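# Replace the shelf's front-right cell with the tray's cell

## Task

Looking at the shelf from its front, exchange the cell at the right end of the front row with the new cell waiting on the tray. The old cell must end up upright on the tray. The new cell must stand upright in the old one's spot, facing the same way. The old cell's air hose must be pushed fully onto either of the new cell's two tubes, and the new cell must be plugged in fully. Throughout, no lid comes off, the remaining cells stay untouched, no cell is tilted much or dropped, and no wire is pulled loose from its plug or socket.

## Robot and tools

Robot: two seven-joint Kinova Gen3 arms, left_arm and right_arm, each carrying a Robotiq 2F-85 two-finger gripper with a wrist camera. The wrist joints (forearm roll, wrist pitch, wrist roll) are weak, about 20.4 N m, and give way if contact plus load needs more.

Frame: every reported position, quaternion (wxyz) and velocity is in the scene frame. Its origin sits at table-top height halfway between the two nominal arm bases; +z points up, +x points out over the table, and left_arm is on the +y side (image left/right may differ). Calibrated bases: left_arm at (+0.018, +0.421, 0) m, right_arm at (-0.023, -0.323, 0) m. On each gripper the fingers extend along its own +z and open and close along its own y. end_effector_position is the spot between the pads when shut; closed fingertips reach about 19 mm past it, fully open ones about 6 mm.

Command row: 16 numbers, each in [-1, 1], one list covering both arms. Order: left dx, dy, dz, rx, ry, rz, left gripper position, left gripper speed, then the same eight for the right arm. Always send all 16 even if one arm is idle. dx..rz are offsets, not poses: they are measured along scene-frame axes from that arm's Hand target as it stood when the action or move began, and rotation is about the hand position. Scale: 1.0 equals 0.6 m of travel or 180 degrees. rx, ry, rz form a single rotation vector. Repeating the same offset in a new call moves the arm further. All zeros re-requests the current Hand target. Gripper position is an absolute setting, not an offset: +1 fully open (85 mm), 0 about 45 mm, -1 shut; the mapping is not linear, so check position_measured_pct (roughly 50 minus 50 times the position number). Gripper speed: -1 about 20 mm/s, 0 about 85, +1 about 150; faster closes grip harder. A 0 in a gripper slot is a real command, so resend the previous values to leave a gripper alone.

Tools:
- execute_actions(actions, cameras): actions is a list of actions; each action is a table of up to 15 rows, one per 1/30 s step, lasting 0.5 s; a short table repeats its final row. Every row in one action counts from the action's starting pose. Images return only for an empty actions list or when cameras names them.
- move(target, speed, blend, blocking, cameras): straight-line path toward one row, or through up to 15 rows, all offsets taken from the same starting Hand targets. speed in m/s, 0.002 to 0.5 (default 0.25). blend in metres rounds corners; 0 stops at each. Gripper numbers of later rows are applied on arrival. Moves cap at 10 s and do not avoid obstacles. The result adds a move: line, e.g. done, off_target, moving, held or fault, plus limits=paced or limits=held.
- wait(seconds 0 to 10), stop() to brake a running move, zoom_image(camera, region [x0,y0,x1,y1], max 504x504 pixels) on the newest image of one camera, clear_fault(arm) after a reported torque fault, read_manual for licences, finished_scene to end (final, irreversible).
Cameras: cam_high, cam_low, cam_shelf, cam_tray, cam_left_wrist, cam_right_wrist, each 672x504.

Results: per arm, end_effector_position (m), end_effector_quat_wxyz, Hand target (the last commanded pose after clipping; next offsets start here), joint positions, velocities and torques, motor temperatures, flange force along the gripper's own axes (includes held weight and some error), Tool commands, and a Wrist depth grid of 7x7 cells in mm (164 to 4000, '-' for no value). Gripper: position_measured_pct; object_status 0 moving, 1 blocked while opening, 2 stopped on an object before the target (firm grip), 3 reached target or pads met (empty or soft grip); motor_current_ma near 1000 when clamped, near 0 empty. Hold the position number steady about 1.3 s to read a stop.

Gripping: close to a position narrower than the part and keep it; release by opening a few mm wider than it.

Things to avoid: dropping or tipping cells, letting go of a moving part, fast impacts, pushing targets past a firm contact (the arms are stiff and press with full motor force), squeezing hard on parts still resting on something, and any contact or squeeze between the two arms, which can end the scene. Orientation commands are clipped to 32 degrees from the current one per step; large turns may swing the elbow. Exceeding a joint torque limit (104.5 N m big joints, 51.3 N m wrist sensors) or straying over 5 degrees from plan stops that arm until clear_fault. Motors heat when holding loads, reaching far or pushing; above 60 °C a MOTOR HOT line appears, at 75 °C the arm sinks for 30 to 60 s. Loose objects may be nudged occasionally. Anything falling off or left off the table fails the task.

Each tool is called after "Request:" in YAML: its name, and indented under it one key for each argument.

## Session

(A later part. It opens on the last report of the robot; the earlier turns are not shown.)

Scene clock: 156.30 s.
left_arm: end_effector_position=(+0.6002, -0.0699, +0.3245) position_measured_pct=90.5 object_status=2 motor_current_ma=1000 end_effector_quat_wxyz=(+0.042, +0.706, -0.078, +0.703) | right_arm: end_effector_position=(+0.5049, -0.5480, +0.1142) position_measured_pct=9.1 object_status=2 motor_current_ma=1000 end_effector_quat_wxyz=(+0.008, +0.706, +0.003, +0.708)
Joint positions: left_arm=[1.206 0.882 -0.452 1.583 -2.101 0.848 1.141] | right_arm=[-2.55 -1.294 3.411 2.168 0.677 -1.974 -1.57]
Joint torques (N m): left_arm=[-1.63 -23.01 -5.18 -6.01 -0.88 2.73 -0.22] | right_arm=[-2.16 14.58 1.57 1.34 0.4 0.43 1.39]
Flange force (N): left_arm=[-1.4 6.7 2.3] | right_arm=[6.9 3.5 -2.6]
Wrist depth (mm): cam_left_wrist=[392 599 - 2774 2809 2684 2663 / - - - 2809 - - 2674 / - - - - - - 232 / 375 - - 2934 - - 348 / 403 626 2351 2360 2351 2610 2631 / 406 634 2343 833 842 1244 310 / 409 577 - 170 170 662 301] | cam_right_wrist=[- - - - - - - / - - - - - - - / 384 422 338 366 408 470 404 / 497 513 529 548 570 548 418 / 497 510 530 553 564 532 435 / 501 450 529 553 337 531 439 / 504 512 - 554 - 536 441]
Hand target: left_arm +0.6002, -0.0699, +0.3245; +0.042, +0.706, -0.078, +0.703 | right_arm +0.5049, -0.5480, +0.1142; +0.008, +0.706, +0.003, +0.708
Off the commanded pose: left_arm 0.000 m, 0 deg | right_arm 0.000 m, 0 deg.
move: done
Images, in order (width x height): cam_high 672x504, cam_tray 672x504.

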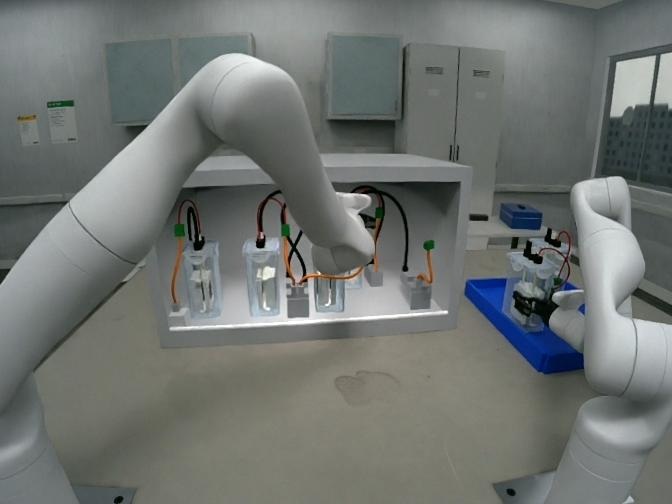

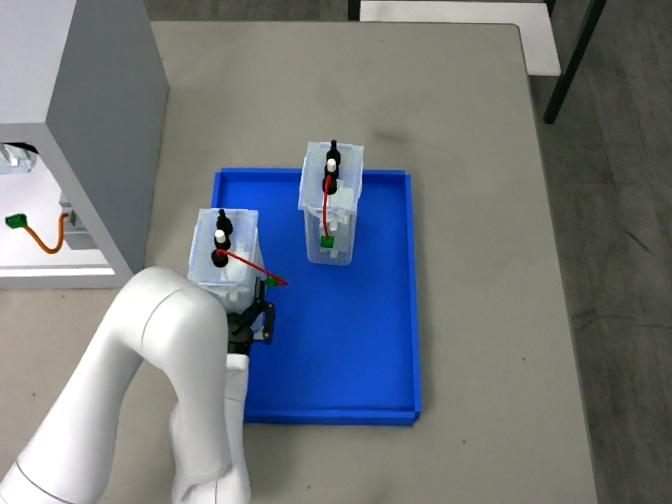

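Request:
move:
  target:
    - [0,0,0,0,0,0,-0.95,-0.5,0,0,0.0025,0,0,0,0.68,-1]
    - [0,0,0,0,0,0,-0.95,-0.5,0,0,0.0025,0,0,0,1,-0.7]
  speed: 0.03
  cameras: ["cam_tray","cam_left_wrist"]

Scene clock: 158.10 s.
left_arm: end_effector_position=(+0.6002, -0.0699, +0.3245) position_measured_pct=90.5 object_status=2 motor_current_ma=1000 end_effector_quat_wxyz=(+0.042, +0.706, -0.078, +0.703) | right_arm: end_effector_position=(+0.5049, -0.5480, +0.1156) position_measured_pct=0.0 object_status=3 motor_current_ma=0 end_effector_quat_wxyz=(+0.008, +0.706, +0.003, +0.708)
Joint positions: left_arm=[1.206 0.882 -0.452 1.583 -2.101 0.848 1.141] | right_arm=[-2.55 -1.29 3.412 2.17 0.677 -1.973 -1.571]
Joint torques (N m): left_arm=[-1.62 -23.03 -5.16 -5.99 -0.89 2.73 -0.24] | right_arm=[-0.66 20.77 0.98 0.98 0.32 -2.92 0.18]
Flange force (N): left_arm=[-1.5 6.7 2.4] | right_arm=[-6.9 1.2 -0.1]
Wrist depth (mm): cam_left_wrist=[399 558 - 2740 2786 2631 2674 / - - - - - - - / 379 - - - - - 231 / 407 579 - 2934 - - 349 / 412 648 2360 2360 2368 2631 1510 / 415 641 828 775 728 1242 307 / 418 557 - - - 587 295] | cam_right_wrist=[- - - - - - - / - - - - - - - / 384 422 338 367 408 471 403 / 497 512 531 548 569 547 418 / 497 510 532 556 562 530 435 / 502 449 530 552 338 530 439 / 503 511 - 553 - 536 441]
Hand target: left_arm +0.6002, -0.0699, +0.3245; +0.042, +0.706, -0.078, +0.703 | right_arm +0.5049, -0.5480, +0.1157; +0.008, +0.706, +0.003, +0.708
Off the commanded pose: left_arm 0.000 m, 0 deg | right_arm 0.000 m, 0 deg.
move: done
camera_calibration:
cam_left_wrist: T_world_to_cam=[[-0.195609, -0.980406, -0.0232703, 0.0489707], [0.00516203, 0.022699, -0.999729, 0.3801], [0.980668, -0.195676, 0.000620765, -0.458846], [0, 0, 0, 1]] pos_world=[0.457593, -0.0504017, 0.381422]
Images, in order (width x height): cam_tray 672x504, cam_left_wrist 672x504.

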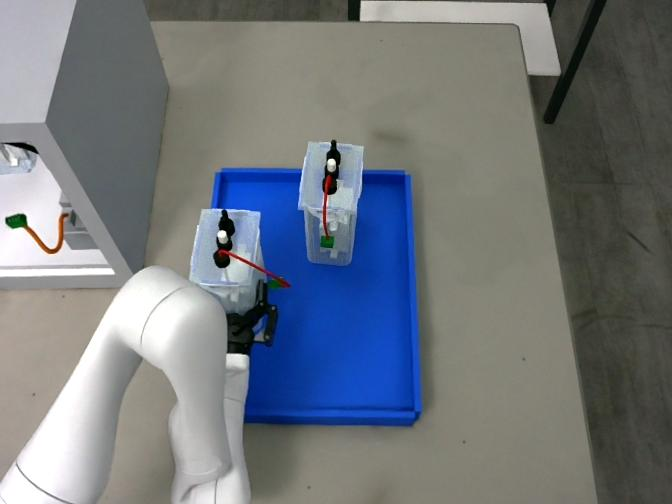

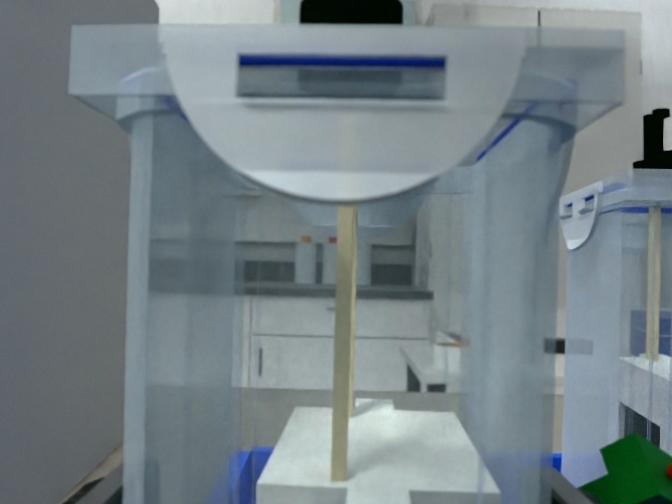

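Request:
move:
  target:
    - [0,0,0,0,0,0,-0.95,-0.5,-0.067,0,0.05,0,0,0,1,-0.7]
    - [0,0,0,0,0,0,-0.95,-0.5,-0.095,0,0.09,0,0,0,1,-0.7]
  speed: 0.08
  cameras: ["cam_tray","cam_left_wrist"]

Scene clock: 160.23 s.
left_arm: end_effector_position=(+0.6002, -0.0699, +0.3245) position_measured_pct=90.5 object_status=2 motor_current_ma=1000 end_effector_quat_wxyz=(+0.042, +0.706, -0.078, +0.703) | right_arm: end_effector_position=(+0.4479, -0.5480, +0.1697) position_measured_pct=0.0 object_status=3 motor_current_ma=0 end_effector_quat_wxyz=(+0.008, +0.706, +0.003, +0.708)
Joint positions: left_arm=[1.206 0.882 -0.452 1.583 -2.101 0.848 1.141] | right_arm=[-2.49 -1.199 3.533 2.349 0.849 -2.091 -1.53]
Joint torques (N m): left_arm=[-1.6 -23.04 -5.17 -5.97 -0.89 2.72 -0.24] | right_arm=[-0.6 19.15 1.2 1.84 0.43 -2.96 0.3]
Flange force (N): left_arm=[-1.5 6.7 2.4] | right_arm=[-7.0 1.5 0.0]
Wrist depth (mm): cam_left_wrist=[404 634 3234 2846 2717 2717 3188 / 410 642 3098 2774 2740 2717 2717 / 413 591 3128 2883 2695 2729 2717 / 417 661 3055 3000 2729 2706 2684 / 423 602 198 183 213 365 287 / 426 - - - 1316 - 894 / 432 675 - 696 - 761 336] | cam_right_wrist=[- - - - - - - / - - - - - - - / 384 422 338 367 408 469 404 / 497 512 530 547 569 548 419 / 497 511 532 555 563 530 435 / 501 449 528 552 337 532 438 / 504 512 - 554 - 534 441]
Hand target: left_arm +0.6002, -0.0699, +0.3245; +0.042, +0.706, -0.078, +0.703 | right_arm +0.4479, -0.5480, +0.1697; +0.008, +0.706, +0.003, +0.708
Off the commanded pose: left_arm 0.000 m, 0 deg | right_arm 0.000 m, 0 deg.
move: done
camera_calibration:
cam_left_wrist: T_world_to_cam=[[-0.195609, -0.980406, -0.0232703, 0.0489707], [0.00516203, 0.022699, -0.999729, 0.3801], [0.980668, -0.195676, 0.000620765, -0.458846], [0, 0, 0, 1]] pos_world=[0.457593, -0.0504017, 0.381422]
Images, in order (width x height): cam_tray 672x504, cam_left_wrist 672x504.

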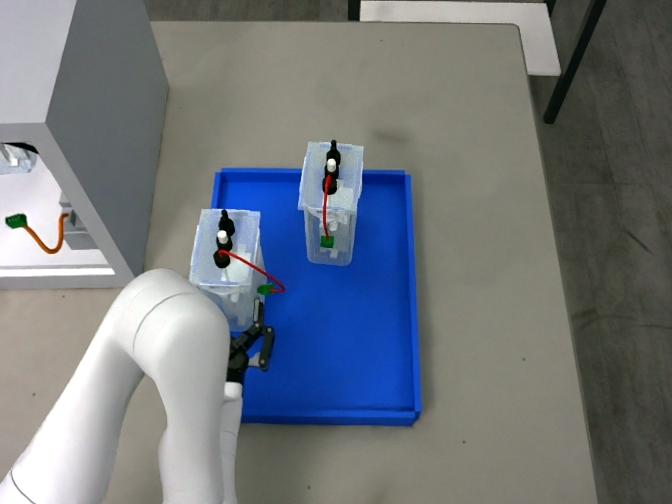

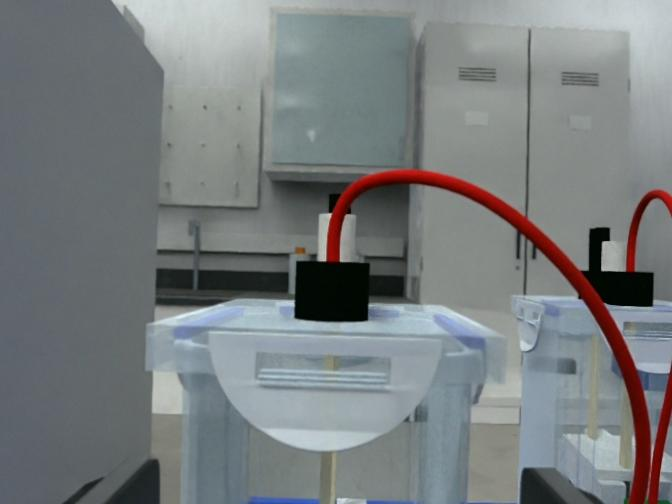

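Request:
move:
  target:
    - [0,0,0,0,0,0,-0.95,-0.5,-0.025,-0.05,0.02,0,0,0,1,-0.7]
    - [0,0,0,0,0,0,-0.95,-0.5,0.03,-0.25,0.0,0,0,0,1,-0.7]
  speed: 0.12
  blend: [0.015,0]
  cameras: ["cam_tray","cam_left_wrist","cam_right_wrist"]

Scene clock: 162.63 s.
left_arm: end_effector_position=(+0.6002, -0.0699, +0.3245) position_measured_pct=90.5 object_status=2 motor_current_ma=1000 end_effector_quat_wxyz=(+0.042, +0.706, -0.078, +0.703) | right_arm: end_effector_position=(+0.4659, -0.6980, +0.1697) position_measured_pct=0.0 object_status=3 motor_current_ma=0 end_effector_quat_wxyz=(+0.008, +0.707, +0.003, +0.708)
Joint positions: left_arm=[1.206 0.882 -0.452 1.583 -2.101 0.848 1.141] | right_arm=[-2.334 -1.177 3.625 1.915 0.903 -1.879 -1.894]
Joint torques (N m): left_arm=[-1.63 -23.04 -5.15 -6.03 -0.92 2.73 -0.24] | right_arm=[-0.68 22.66 2.35 -1.63 -0.58 -2.77 0.24]
Flange force (N): left_arm=[-1.5 6.7 2.3] | right_arm=[-6.3 3.5 0.6]
Wrist depth (mm): cam_left_wrist=[2774 3098 3157 2833 2674 2663 3128 / 694 3070 3041 2809 2717 2663 3113 / 2821 3142 3142 3041 2695 2652 3142 / 3142 3128 3113 3041 2652 2663 3142 / 248 2376 276 264 306 2717 2652 / 790 2420 2411 849 1321 1376 1348 / 686 703 717 318 747 760 780] | cam_right_wrist=[- - - - - - - / - - - - - - - / 384 422 338 366 408 470 404 / 499 512 531 548 569 546 419 / 497 511 531 553 563 531 435 / 502 448 529 552 338 530 439 / 504 514 - 553 - 535 441]
Hand target: left_arm +0.6002, -0.0699, +0.3245; +0.042, +0.706, -0.078, +0.703 | right_arm +0.4659, -0.6980, +0.1697; +0.008, +0.706, +0.003, +0.708
Off the commanded pose: left_arm 0.000 m, 0 deg | right_arm 0.000 m, 0 deg.
move: done
camera_calibration:
cam_left_wrist: T_world_to_cam=[[-0.195609, -0.980406, -0.0232703, 0.0489707], [0.00516203, 0.022699, -0.999729, 0.3801], [0.980668, -0.195676, 0.000620765, -0.458846], [0, 0, 0, 1]] pos_world=[0.457593, -0.0504017, 0.381422]
cam_right_wrist: T_world_to_cam=[[0.00549021, -0.999355, 0.0354978, -0.70719], [0.00586883, -0.0354655, -0.999354, 0.203332], [0.999968, 0.005695, 0.00567033, -0.313174], [0, 0, 0, 1]] pos_world=[0.315853, -0.697739, 0.23008]
Images, in order (width x height): cam_tray 672x504, cam_left_wrist 672x504, cam_right_wrist 672x504.

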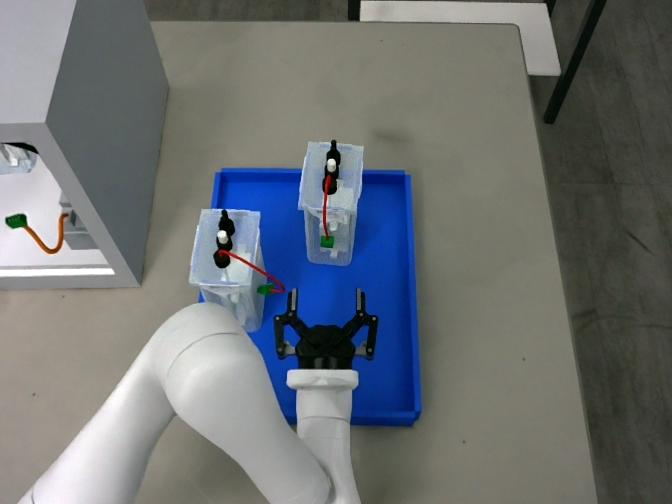

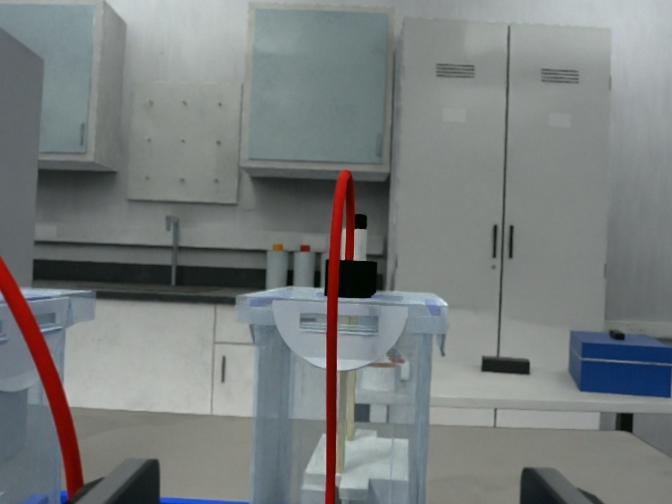

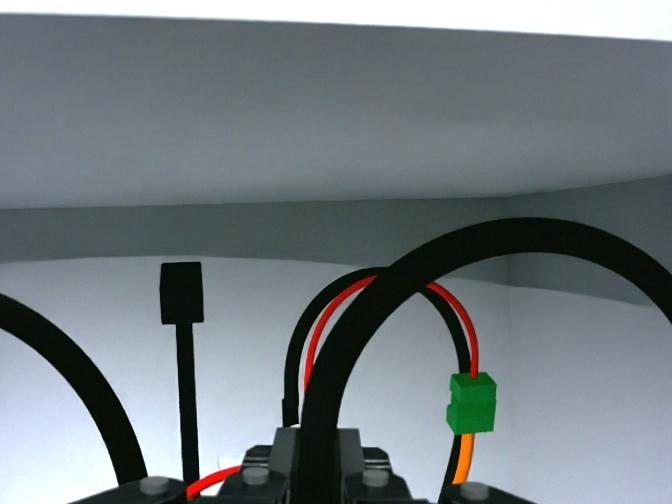

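Request:
move:
  target:
    - [0,0,0,0,0,0,-0.95,-0.5,0.14,0.011,-0.1045,0.005,0.0003,-0.0311,1,-0.7]
  speed: 0.1
  cameras: ["cam_tray","cam_left_wrist","cam_high"]

Scene clock: 166.00 s.
left_arm: end_effector_position=(+0.6002, -0.0699, +0.3245) position_measured_pct=90.5 object_status=2 motor_current_ma=1000 end_effector_quat_wxyz=(+0.042, +0.706, -0.078, +0.703) | right_arm: end_effector_position=(+0.5499, -0.6914, +0.1070) position_measured_pct=0.0 object_status=3 motor_current_ma=0 end_effector_quat_wxyz=(+0.037, +0.706, -0.037, +0.706)
Joint positions: left_arm=[1.206 0.882 -0.452 1.583 -2.101 0.848 1.141] | right_arm=[-2.452 -1.291 3.472 1.8 0.627 -1.71 -1.863]
Joint torques (N m): left_arm=[-1.61 -23.08 -5.16 -5.98 -0.92 2.76 -0.22] | right_arm=[-0.73 24.03 1.74 -2.06 -0.41 -2.84 0.23]
Flange force (N): left_arm=[-1.5 6.9 2.5] | right_arm=[-6.4 3.1 1.6]
Wrist depth (mm): cam_left_wrist=[2740 3041 2717 2621 2652 2729 3172 / 2934 2895 183 2631 183 2706 3188 / 2947 2908 - 181 223 - 3234 / 2870 2908 2947 2610 2621 2663 3113 / 2248 2271 2278 2310 2621 1435 1316 / 770 780 788 193 208 800 804 / 527 532 532 - 208 539 542] | cam_right_wrist=[- - - - - - - / - - - - - - - / 384 422 338 366 408 471 404 / 498 512 531 547 570 548 418 / 497 511 533 554 564 530 436 / 500 449 530 553 337 529 439 / 504 512 - 554 - 536 442]
Hand target: left_arm +0.6002, -0.0699, +0.3245; +0.042, +0.706, -0.078, +0.703 | right_arm +0.5499, -0.6914, +0.1070; +0.037, +0.706, -0.037, +0.706
Off the commanded pose: left_arm 0.000 m, 0 deg | right_arm 0.000 m, 0 deg.
move: done
camera_calibration:
cam_left_wrist: T_world_to_cam=[[-0.195609, -0.980406, -0.0232703, 0.0489707], [0.00516203, 0.022699, -0.999729, 0.3801], [0.980668, -0.195676, 0.000620765, -0.458846], [0, 0, 0, 1]] pos_world=[0.457593, -0.0504017, 0.381422]
Images, in order (width x height): cam_high 672x504, cam_tray 672x504, cam_left_wrist 672x504.

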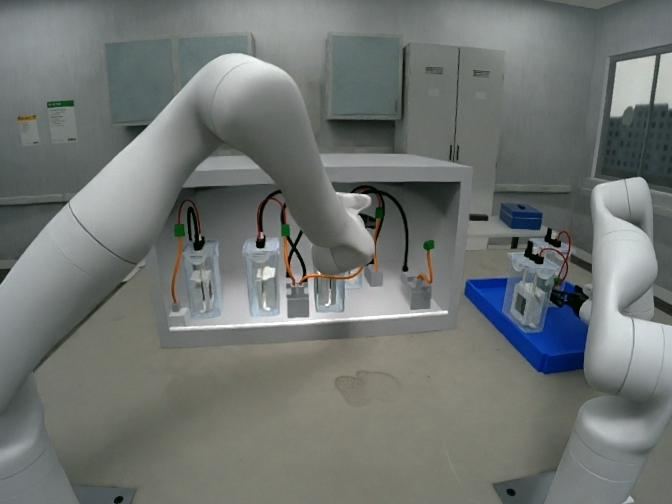

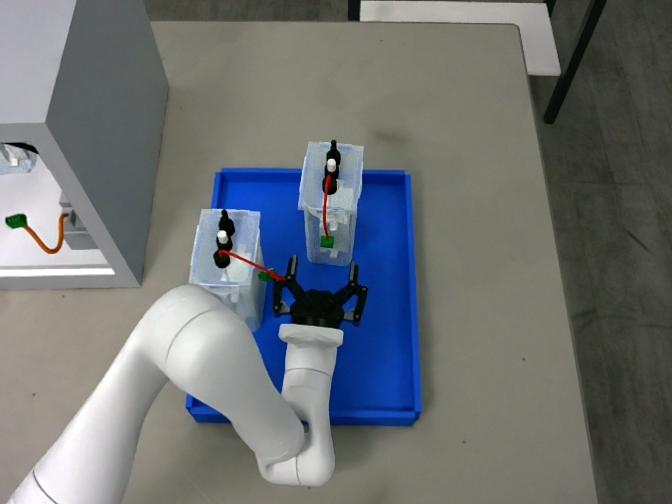

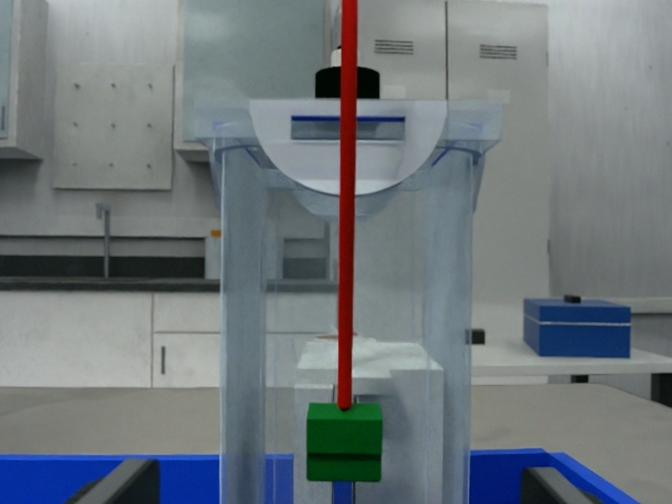

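Request:
move:
  target:
    - [0,0,0,0,0,0,-0.95,-0.5,0.0,-0.0028,0,0,0,0.0139,1,-0.7]
    - [0,0,0,0,0,0,-0.95,-0.5,0.1363,-0.0112,0,0,0,0.0139,1,-0.7]
  speed: 0.06
  cameras: ["cam_tray","cam_left_wrist"]

Scene clock: 169.10 s.
left_arm: end_effector_position=(+0.6002, -0.0699, +0.3245) position_measured_pct=90.5 object_status=2 motor_current_ma=1000 end_effector_quat_wxyz=(+0.042, +0.706, -0.078, +0.703) | right_arm: end_effector_position=(+0.6317, -0.6982, +0.1070) position_measured_pct=0.0 object_status=3 motor_current_ma=0 end_effector_quat_wxyz=(+0.022, +0.707, -0.022, +0.707)
Joint positions: left_arm=[1.206 0.882 -0.452 1.583 -2.101 0.848 1.141] | right_arm=[-2.51 -1.312 3.443 1.561 0.6 -1.509 -1.968]
Joint torques (N m): left_arm=[-1.65 -23 -5.18 -5.99 -0.9 2.71 -0.23] | right_arm=[-2.75 26.31 0.56 -5.1 -0.57 -2.6 0.26]
Flange force (N): left_arm=[-1.4 6.8 2.3] | right_arm=[-5.1 4.2 -2.6]
Wrist depth (mm): cam_left_wrist=[2663 - - - - - 3041 / - - - - - - - / 2895 - - 226 - 178 - / 2895 2895 2786 2763 2560 2600 3028 / 2210 2203 2225 2232 2560 1432 1251 / 2210 696 2240 1131 1141 1244 1157 / 509 517 - - - - 556] | cam_right_wrist=[- - - - - - - / - - - - - - - / 385 422 338 366 408 469 404 / 500 512 530 547 569 546 418 / 497 510 531 555 565 530 434 / 501 449 530 553 337 529 439 / 505 514 - 553 - 537 441]
Hand target: left_arm +0.6002, -0.0699, +0.3245; +0.042, +0.706, -0.078, +0.703 | right_arm +0.6317, -0.6981, +0.1070; +0.022, +0.707, -0.022, +0.707
Off the commanded pose: left_arm 0.000 m, 0 deg | right_arm 0.000 m, 0 deg.
move: done
camera_calibration:
cam_left_wrist: T_world_to_cam=[[-0.195609, -0.980406, -0.0232703, 0.0489707], [0.00516203, 0.022699, -0.999729, 0.3801], [0.980668, -0.195676, 0.000620765, -0.458846], [0, 0, 0, 1]] pos_world=[0.457593, -0.0504017, 0.381422]
Images, in order (width x height): cam_tray 672x504, cam_left_wrist 672x504.

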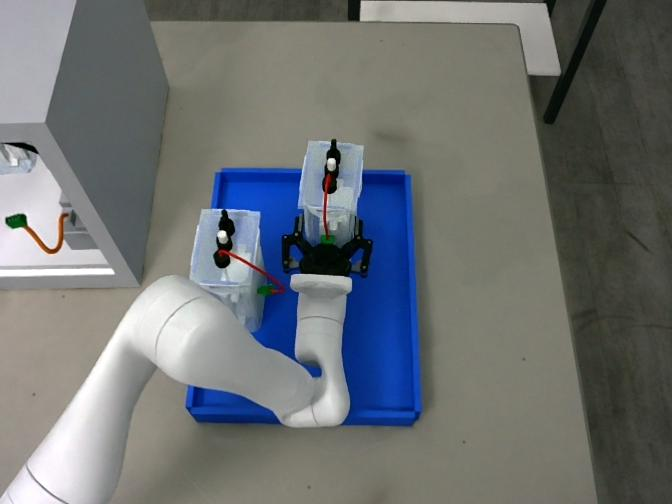

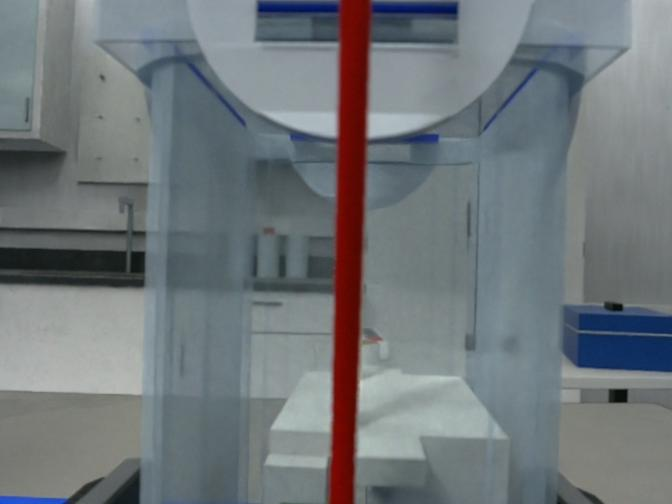

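Request:
move:
  target:
    - [0,0,0,0,0,0,-0.95,-0.5,0.0,-0.0045,0,0,0,0,1,-0.7]
    - [0,0,0,0,0,0,-0.95,-0.5,0.0,-0.0045,0,0,0,0,0.66,-0.9]
  speed: 0.04
  cameras: ["cam_tray","cam_left_wrist"]

Request:
wait:
  seconds: 0.6

Scene clock: 170.93 s.
left_arm: end_effector_position=(+0.6002, -0.0699, +0.3245) position_measured_pct=90.5 object_status=2 motor_current_ma=1000 end_effector_quat_wxyz=(+0.042, +0.706, -0.078, +0.703) | right_arm: end_effector_position=(+0.6317, -0.7008, +0.1069) position_measured_pct=9.5 object_status=0 motor_current_ma=1000 end_effector_quat_wxyz=(+0.022, +0.707, -0.022, +0.707)
Joint positions: left_arm=[1.206 0.882 -0.452 1.583 -2.101 0.848 1.141] | right_arm=[-2.506 -1.314 3.445 1.553 0.603 -1.507 -1.972]
Joint torques (N m): left_arm=[-1.59 -23.07 -5.18 -6 -0.9 2.74 -0.22] | right_arm=[-1.04 26.22 1.6 -5.04 -1.14 -2.18 0.45]
Flange force (N): left_arm=[-1.5 6.8 2.5] | right_arm=[-4.7 2.0 -1.9]
Wrist depth (mm): cam_left_wrist=[- - - - - - 3055 / - - - - - - - / 2921 - - 227 - 175 - / 2833 2870 2883 2870 2521 2550 3070 / 2240 2218 2232 2255 2540 1454 1251 / 2167 694 2271 1130 1139 1139 1157 / 508 515 - - - - 554] | cam_right_wrist=[- - - - - - - / - - - - - - - / 384 422 338 367 408 470 405 / 498 514 531 547 571 548 417 / 497 510 530 554 565 532 435 / 500 449 529 553 337 533 440 / 505 512 - 552 - 536 441]
Hand target: left_arm +0.6002, -0.0699, +0.3245; +0.042, +0.706, -0.078, +0.703 | right_arm +0.6317, -0.7008, +0.1070; +0.022, +0.707, -0.022, +0.707
Off the commanded pose: left_arm 0.000 m, 0 deg | right_arm 0.000 m, 0 deg.
move: done
camera_calibration:
cam_left_wrist: T_world_to_cam=[[-0.195609, -0.980406, -0.0232703, 0.0489707], [0.00516203, 0.022699, -0.999729, 0.3801], [0.980668, -0.195676, 0.000620765, -0.458846], [0, 0, 0, 1]] pos_world=[0.457593, -0.0504017, 0.381422]
Images, in order (width x height): cam_tray 672x504, cam_left_wrist 672x504.

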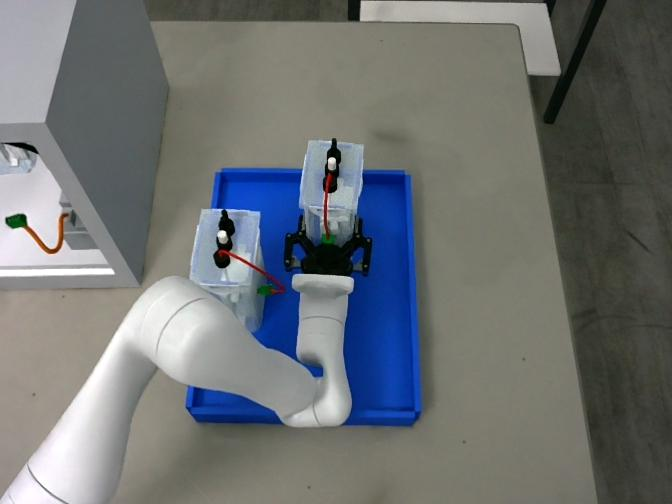

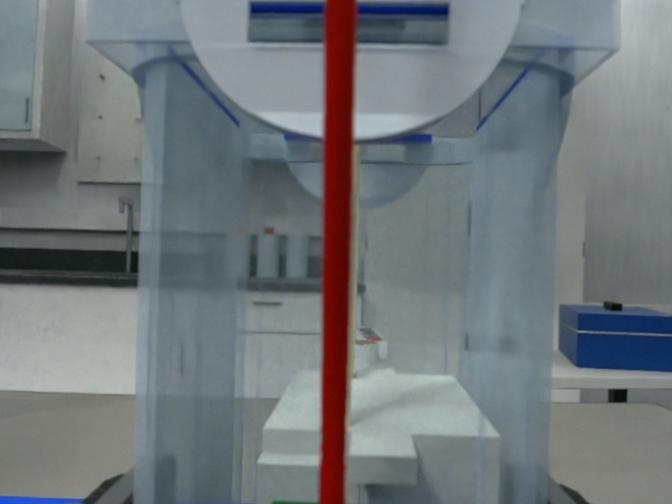

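Scene clock: 171.53 s.
left_arm: end_effector_position=(+0.6002, -0.0699, +0.3245) position_measured_pct=90.5 object_status=2 motor_current_ma=1000 end_effector_quat_wxyz=(+0.042, +0.706, -0.078, +0.703) | right_arm: end_effector_position=(+0.6317, -0.7008, +0.1069) position_measured_pct=9.5 object_status=2 motor_current_ma=1000 end_effector_quat_wxyz=(+0.022, +0.707, -0.022, +0.707)
Joint positions: left_arm=[1.206 0.882 -0.452 1.583 -2.101 0.848 1.141] | right_arm=[-2.506 -1.314 3.445 1.553 0.603 -1.507 -1.972]
Joint torques (N m): left_arm=[-1.6 -23.04 -5.17 -5.98 -0.91 2.73 -0.24] | right_arm=[-0.89 26.39 1.56 -5.16 -1.21 -2.15 0.4]
Flange force (N): left_arm=[-1.5 6.7 2.4] | right_arm=[-4.9 1.6 -2.2]
Wrist depth (mm): cam_left_wrist=[- - - - - - 3014 / - - - - - - - / 2908 - - 227 - 175 - / 2895 2934 2908 2870 2570 2570 3000 / 2181 2195 2225 2225 2531 1454 1239 / 2225 691 2195 1128 1139 1145 1153 / 508 516 - - - - 552] | cam_right_wrist=[- - - - - - - / - - - - - - - / 385 422 338 366 408 470 404 / 498 512 530 547 569 548 418 / 497 510 531 554 563 531 436 / 500 449 530 552 338 533 439 / 505 513 - 553 - 537 441]
Hand target: left_arm +0.6002, -0.0699, +0.3245; +0.042, +0.706, -0.078, +0.703 | right_arm +0.6317, -0.7008, +0.1070; +0.022, +0.707, -0.022, +0.707
Tool commands: left_gripper/position=-0.95 left_gripper/speed=-0.5 right_gripper/position=+0.66 right_gripper/speed=-0.9
Off the commanded pose: left_arm 0.000 m, 0 deg | right_arm 0.000 m, 0 deg.
wait: 0.60 s; at rest by 0.17 s

Request:
move:
  target: [0,0,0,0,0,0,-0.95,-0.5,0.0,0,0.05,0,0,0,0.66,-0.9]
  speed: 0.04
  cameras: ["cam_tray","cam_left_wrist","cam_high"]

Request:
zoom_image:
  camera: "cam_high"
  region: [460, 200, 620, 380]

Scene clock: 173.23 s.
left_arm: end_effector_position=(+0.6002, -0.0699, +0.3245) position_measured_pct=90.5 object_status=2 motor_current_ma=1000 end_effector_quat_wxyz=(+0.042, +0.706, -0.078, +0.703) | right_arm: end_effector_position=(+0.6317, -0.7008, +0.1370) position_measured_pct=9.5 object_status=2 motor_current_ma=1000 end_effector_quat_wxyz=(+0.022, +0.707, -0.022, +0.707)
Joint positions: left_arm=[1.206 0.882 -0.452 1.583 -2.101 0.848 1.141] | right_arm=[-2.513 -1.248 3.456 1.59 0.618 -1.489 -1.996]
Joint torques (N m): left_arm=[-1.58 -23.08 -5.21 -5.98 -0.88 2.72 -0.22] | right_arm=[-0.7 40.25 0.65 -10.55 -3.14 -8.22 0.31]
Flange force (N): left_arm=[-1.6 6.8 2.5] | right_arm=[-24.4 3.9 3.2]
Wrist depth (mm): cam_left_wrist=[- - - - - - 3070 / - - - - - - - / 2947 - - 228 - 185 - / 2908 2921 2960 2947 2570 2550 3014 / 2203 2210 2232 2263 2511 1473 1244 / 2195 2232 2240 1161 1139 1232 1208 / 586 590 - - - - 636] | cam_right_wrist=[- - - - - - - / - - - - - - - / 384 422 338 366 408 470 403 / 498 512 531 547 572 547 418 / 497 510 531 553 565 530 434 / 500 448 530 553 337 532 439 / 505 514 - 553 - 536 441]
Hand target: left_arm +0.6002, -0.0699, +0.3245; +0.042, +0.706, -0.078, +0.703 | right_arm +0.6317, -0.7008, +0.1370; +0.022, +0.707, -0.022, +0.707
Off the commanded pose: left_arm 0.000 m, 0 deg | right_arm 0.000 m, 0 deg.
move: done
camera_calibration:
cam_left_wrist: T_world_to_cam=[[-0.195609, -0.980406, -0.0232703, 0.0489707], [0.00516203, 0.022699, -0.999729, 0.3801], [0.980668, -0.195676, 0.000620765, -0.458846], [0, 0, 0, 1]] pos_world=[0.457593, -0.0504017, 0.381422]
Images, in order (width x height): cam_high 672x504, cam_tray 672x504, cam_left_wrist 672x504.

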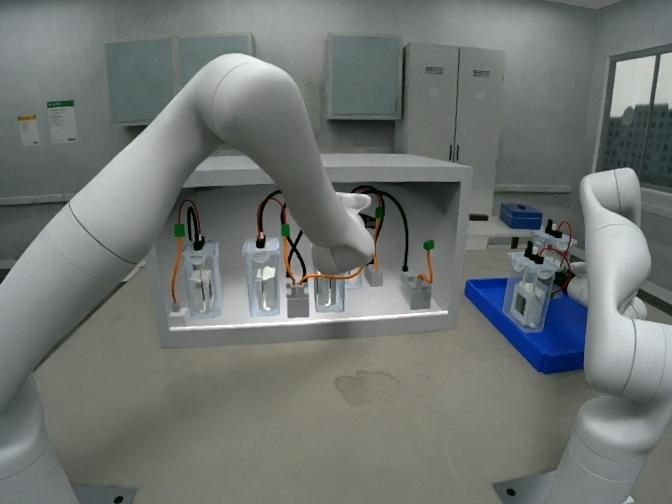

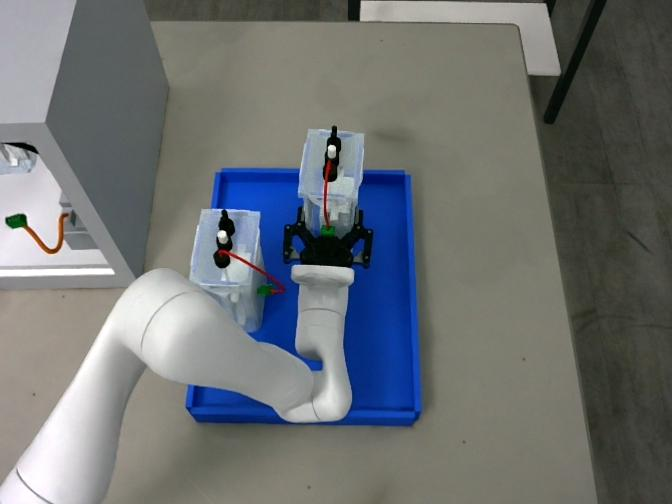

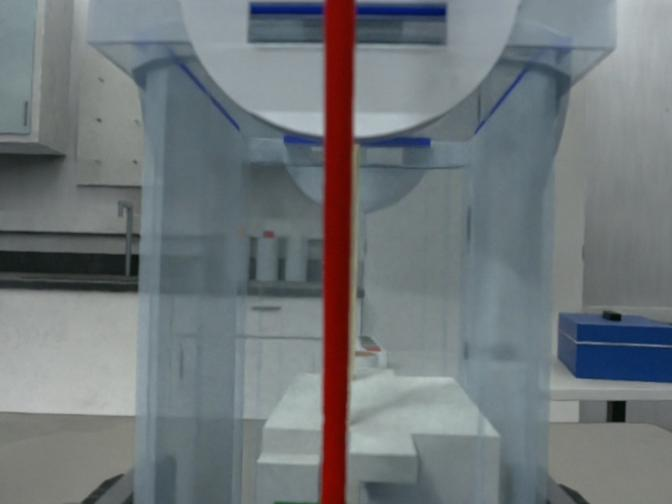

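Scaled by 2.800 from the camera's 672x504 image, which has a finer 960x720 frame.

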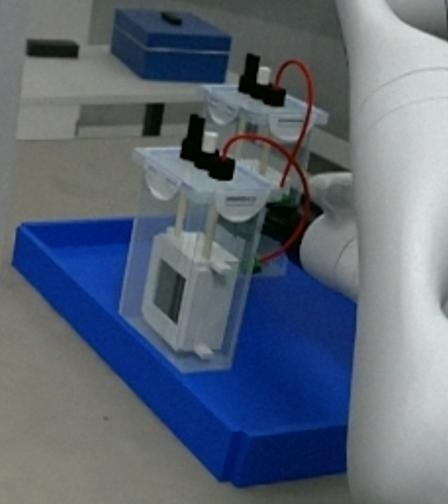

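Request:
move:
  target:
    - [0,0,0,0,0,0,-0.95,-0.5,-0.053,0.035,0.438,0,0,0,0.66,-0.9]
    - [0,0,0,0,0,0,-0.95,-0.5,-0.286,0.335,0.455,0,0,0.075,0.66,-0.9]
    - [0,0,0,0,0,0,-0.95,-0.5,-0.353,0.551,0.438,0,0,0.242,0.66,-0.9]
  speed: 0.15
  blend: [0.04,0.04,0]
  cameras: ["cam_tray","cam_left_wrist","cam_high"]

Scene clock: 178.97 s.
left_arm: end_effector_position=(+0.6002, -0.0699, +0.3245) position_measured_pct=90.5 object_status=2 motor_current_ma=1000 end_effector_quat_wxyz=(+0.042, +0.706, -0.078, +0.703) | right_arm: end_effector_position=(+0.4199, -0.3703, +0.3998) position_measured_pct=9.5 object_status=2 motor_current_ma=1000 end_effector_quat_wxyz=(-0.242, +0.664, +0.242, +0.664)
Joint positions: left_arm=[1.206 0.882 -0.452 1.583 -2.101 0.848 1.141] | right_arm=[-2.563 -0.441 3.555 2.209 1.54 -1.752 -2.093]
Joint torques (N m): left_arm=[-1.62 -23.08 -5.18 -5.98 -0.91 2.73 -0.23] | right_arm=[-0.66 22.29 -1.09 -6.13 -3.93 -7.89 0.25]
Flange force (N): left_arm=[-1.5 6.9 2.4] | right_arm=[-22.5 5.6 -0.1]
Wrist depth (mm): cam_left_wrist=[- - - - - - 3000 / - - - - - - - / - - - 228 - 185 - / - - 681 3508 3527 3113 2908 / 754 438 362 313 285 262 342 / 844 916 - - 192 258 342 / 388 420 - - - - 383] | cam_right_wrist=[- - - - - - - / - - - - - - - / 385 422 338 366 408 470 403 / 499 512 531 546 569 548 419 / 496 511 532 553 565 531 435 / 501 450 531 553 337 531 439 / 504 512 - 553 - 536 441]
Hand target: left_arm +0.6002, -0.0699, +0.3245; +0.042, +0.706, -0.078, +0.703 | right_arm +0.4199, -0.3702, +0.3998; -0.242, +0.664, +0.242, +0.664
Off the commanded pose: left_arm 0.000 m, 0 deg | right_arm 0.000 m, 0 deg.
move: done
camera_calibration:
cam_left_wrist: T_world_to_cam=[[-0.195609, -0.980406, -0.0232703, 0.0489707], [0.00516203, 0.022699, -0.999729, 0.3801], [0.980668, -0.195676, 0.000620765, -0.458846], [0, 0, 0, 1]] pos_world=[0.457593, -0.0504017, 0.381422]
Images, in order (width x height): cam_high 672x504, cam_tray 672x504, cam_left_wrist 672x504.

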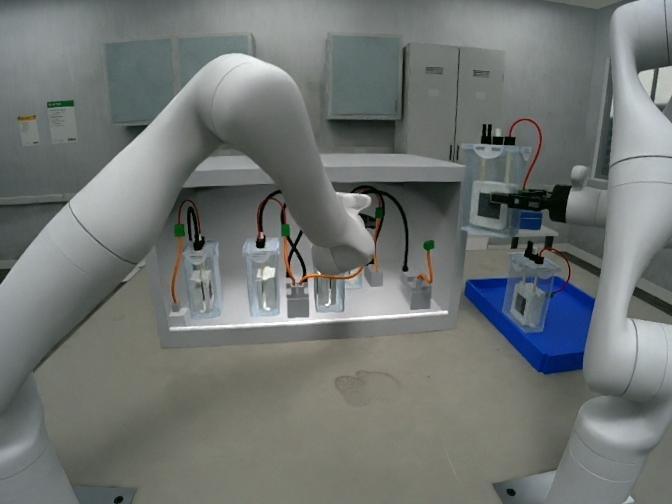

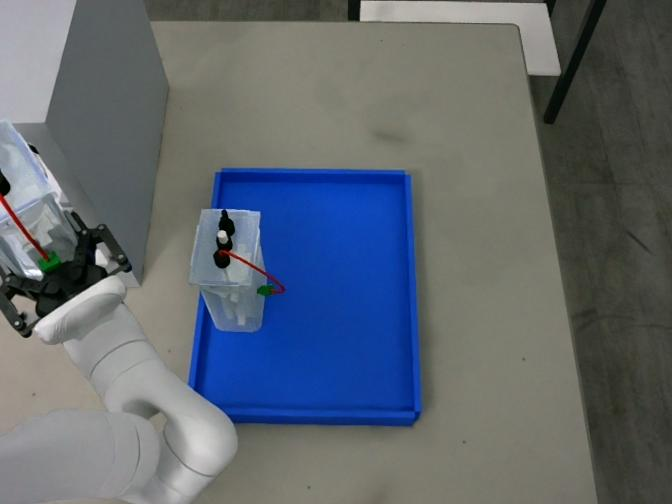

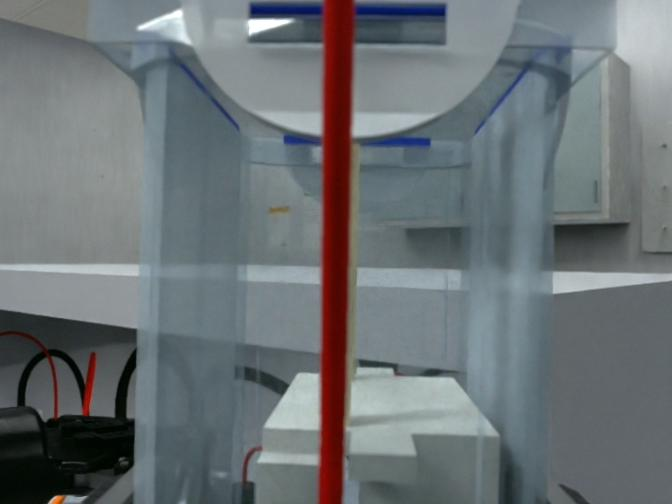

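Request:
move:
  target:
    - [0,0,0,0,0,0,-0.95,-0.5,0.0167,0.0117,-0.334,0,0,0.028,0.66,-0.9]
    - [0,0,0,0,0,0,-0.95,-0.5,0.117,0.184,-0.358,0,0,0.028,0.66,-0.9]
    - [0,0,0,0,0,0,-0.95,-0.5,0.1335,0.2237,-0.361,0,0,-0.078,0.66,-0.9]
    - [0,0,0,0,0,0,-0.95,-0.5,0.16,0.29,-0.3667,0,0,-0.197,0.66,-0.9]
  speed: 0.12
  blend: [0.03,0.015,0.015,0]
  cameras: ["cam_low","cam_left_wrist","cam_high","cam_shelf"]

Scene clock: 186.27 s.
left_arm: end_effector_position=(+0.6002, -0.0699, +0.3245) position_measured_pct=90.5 object_status=2 motor_current_ma=1000 end_effector_quat_wxyz=(+0.042, +0.706, -0.078, +0.703) | right_arm: end_effector_position=(+0.5159, -0.1962, +0.1798) position_measured_pct=9.5 object_status=2 motor_current_ma=1000 end_effector_quat_wxyz=(-0.028, +0.707, +0.028, +0.706)
Joint positions: left_arm=[1.206 0.882 -0.452 1.583 -2.101 0.848 1.141] | right_arm=[-3.144 -1.203 2.637 2.454 -0.144 -2.098 -1.172]
Joint torques (N m): left_arm=[-1.59 -23.04 -5.18 -5.99 -0.91 2.73 -0.23] | right_arm=[-0.31 29.67 -3.7 -1.74 3.07 -8.56 0.34]
Flange force (N): left_arm=[-1.5 6.8 2.4] | right_arm=[-25.2 -1.0 -1.7]
Wrist depth (mm): cam_left_wrist=[- - - - - - 331 / - - - - - - 310 / 641 - - - - 185 295 / 312 631 422 623 618 466 323 / 633 630 230 481 619 465 321 / 631 270 - - 615 460 319 / 325 608 - - - - 317] | cam_right_wrist=[- - - - - - - / - - - - - - - / 384 422 338 367 408 469 404 / 499 512 531 547 569 547 417 / 497 511 533 555 566 530 435 / 500 449 531 552 337 531 440 / 505 513 - 553 - 535 441]
Hand target: left_arm +0.6002, -0.0699, +0.3245; +0.042, +0.706, -0.078, +0.703 | right_arm +0.5159, -0.1962, +0.1798; -0.028, +0.707, +0.028, +0.707
Off the commanded pose: left_arm 0.000 m, 0 deg | right_arm 0.000 m, 0 deg.
joint sent to its limit (right arm) — joint 6 (wrist pitch), lower limit. The joint targets still meet the commanded pose.
move: done
camera_calibration:
cam_left_wrist: T_world_to_cam=[[-0.195609, -0.980406, -0.0232703, 0.0489707], [0.00516203, 0.022699, -0.999729, 0.3801], [0.980668, -0.195676, 0.000620765, -0.458846], [0, 0, 0, 1]] pos_world=[0.457593, -0.0504017, 0.381422]
Images, in order (width x height): cam_high 672x504, cam_low 672x504, cam_shelf 672x504, cam_left_wrist 672x504.

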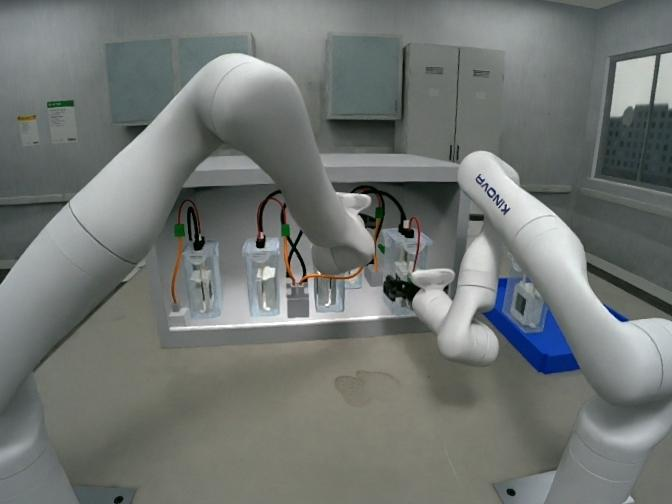

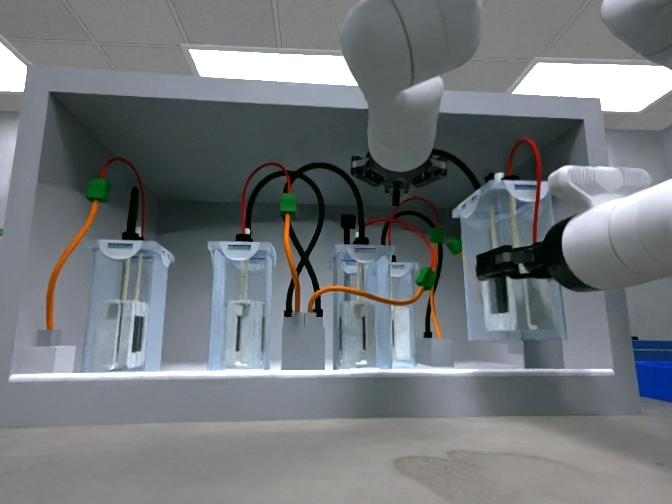

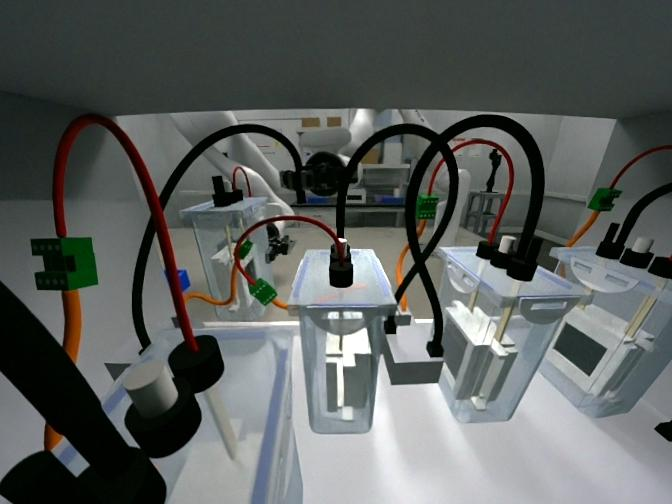

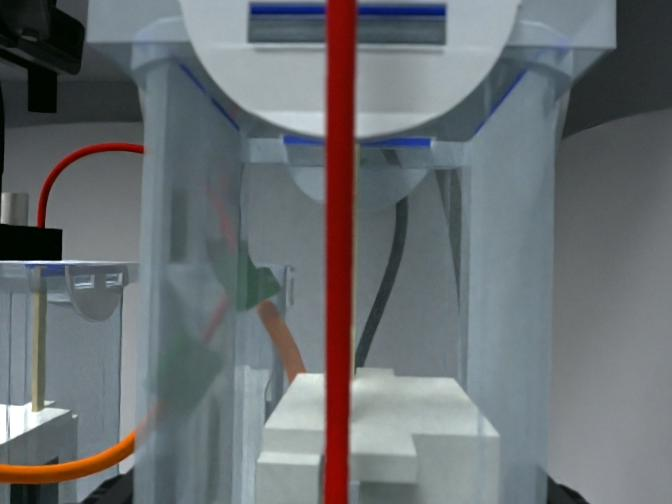

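Request:
move:
  target:
    - [-0.025,0.058,0,0,0,0,-0.95,-0.5,-0.018,-0.057,0.0,0,0,0.119,0.66,-0.9]
    - [-0.025,0.058,0,0,0,0,-0.95,-0.5,-0.08,-0.115,0.01,0,0,0.219,0.66,-0.9]
  speed: 0.1
  blend: [0.015,0]
  cameras: ["cam_low","cam_left_wrist","cam_right_wrist","cam_shelf"]

Scene clock: 192.63 s.
left_arm: end_effector_position=(+0.5852, -0.0351, +0.3245) position_measured_pct=90.5 object_status=2 motor_current_ma=1000 end_effector_quat_wxyz=(+0.042, +0.706, -0.078, +0.703) | right_arm: end_effector_position=(+0.4679, -0.2652, +0.1858) position_measured_pct=9.5 object_status=2 motor_current_ma=1000 end_effector_quat_wxyz=(-0.265, +0.656, +0.265, +0.656)
Joint positions: left_arm=[1.214 0.829 -0.461 1.725 -2.185 0.895 1.243] | right_arm=[-2.73 -1.063 3.324 2.264 1.275 -1.776 -1.449]
Joint torques (N m): left_arm=[-1.67 -21.68 -5.04 -5.47 -0.7 2.86 -0.22] | right_arm=[-0.73 27.05 -4.44 0.28 1.36 -9 0.25]
Flange force (N): left_arm=[-1.5 6.9 2.2] | right_arm=[-25.2 1.7 0.0]
Wrist depth (mm): cam_left_wrist=[- - - - - - 409 / 306 - - - - - - / 729 - - - - 174 - / 705 552 522 825 497 419 609 / 702 806 412 423 492 639 581 / 672 476 - - 490 649 579 / 621 458 - - - - 478] | cam_right_wrist=[- - - - - - - / - - - - - - - / 376 413 336 365 400 433 449 / 507 527 542 562 581 599 481 / 228 521 439 558 582 598 455 / 510 532 207 560 590 361 507 / 516 532 - 438 593 595 510]
Hand target: left_arm +0.5852, -0.0351, +0.3245; +0.042, +0.706, -0.078, +0.703 | right_arm +0.4679, -0.2652, +0.1858; -0.265, +0.656, +0.265, +0.656
Off the commanded pose: left_arm 0.000 m, 0 deg | right_arm 0.000 m, 0 deg.
move: done
camera_calibration:
cam_left_wrist: T_world_to_cam=[[-0.195611, -0.980408, -0.0231711, 0.0801178], [0.00504551, 0.0226212, -0.999731, 0.379439], [0.980669, -0.195675, 0.000521711, -0.437289], [0, 0, 0, 1]] pos_world=[0.442593, -0.0156017, 0.381422]
cam_right_wrist: T_world_to_cam=[[0.703799, -0.710122, 0.0198409, -0.522439], [0.0169095, -0.0111755, -0.999795, 0.236143], [0.710198, 0.70399, 0.00414248, 0.0033593], [0, 0, 0, 1]] pos_world=[0.361313, -0.370722, 0.246446]
Images, in order (width x height): cam_low 672x504, cam_shelf 672x504, cam_left_wrist 672x504, cam_right_wrist 672x504.

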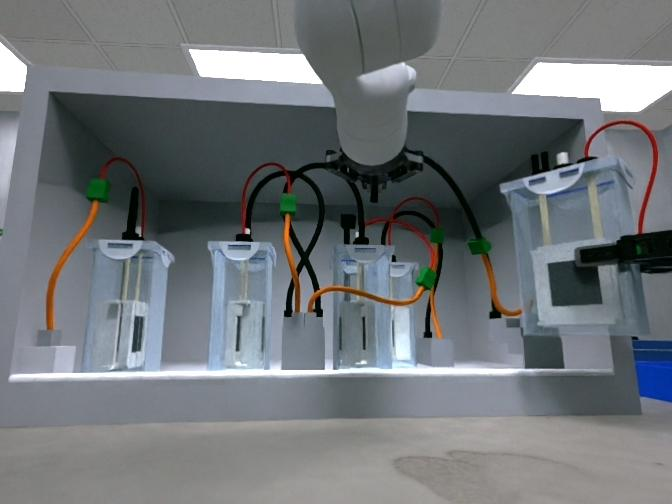

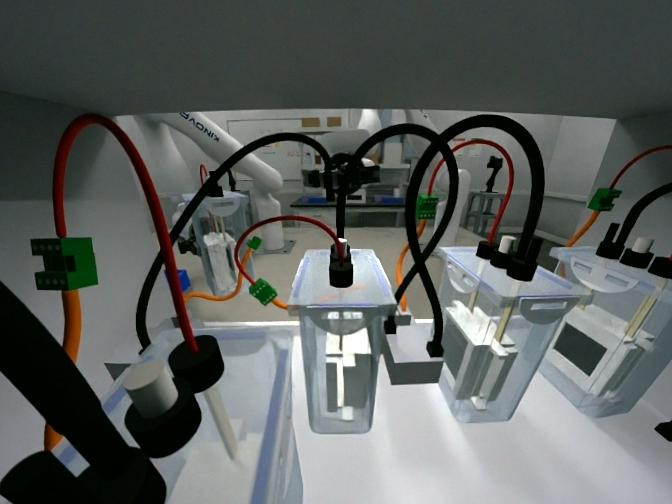

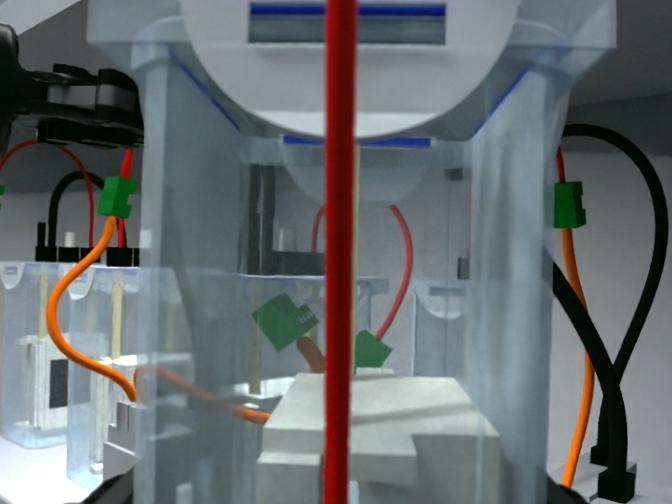

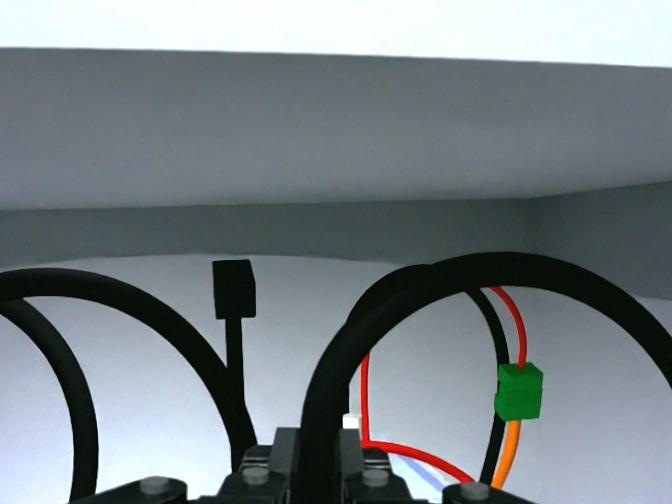

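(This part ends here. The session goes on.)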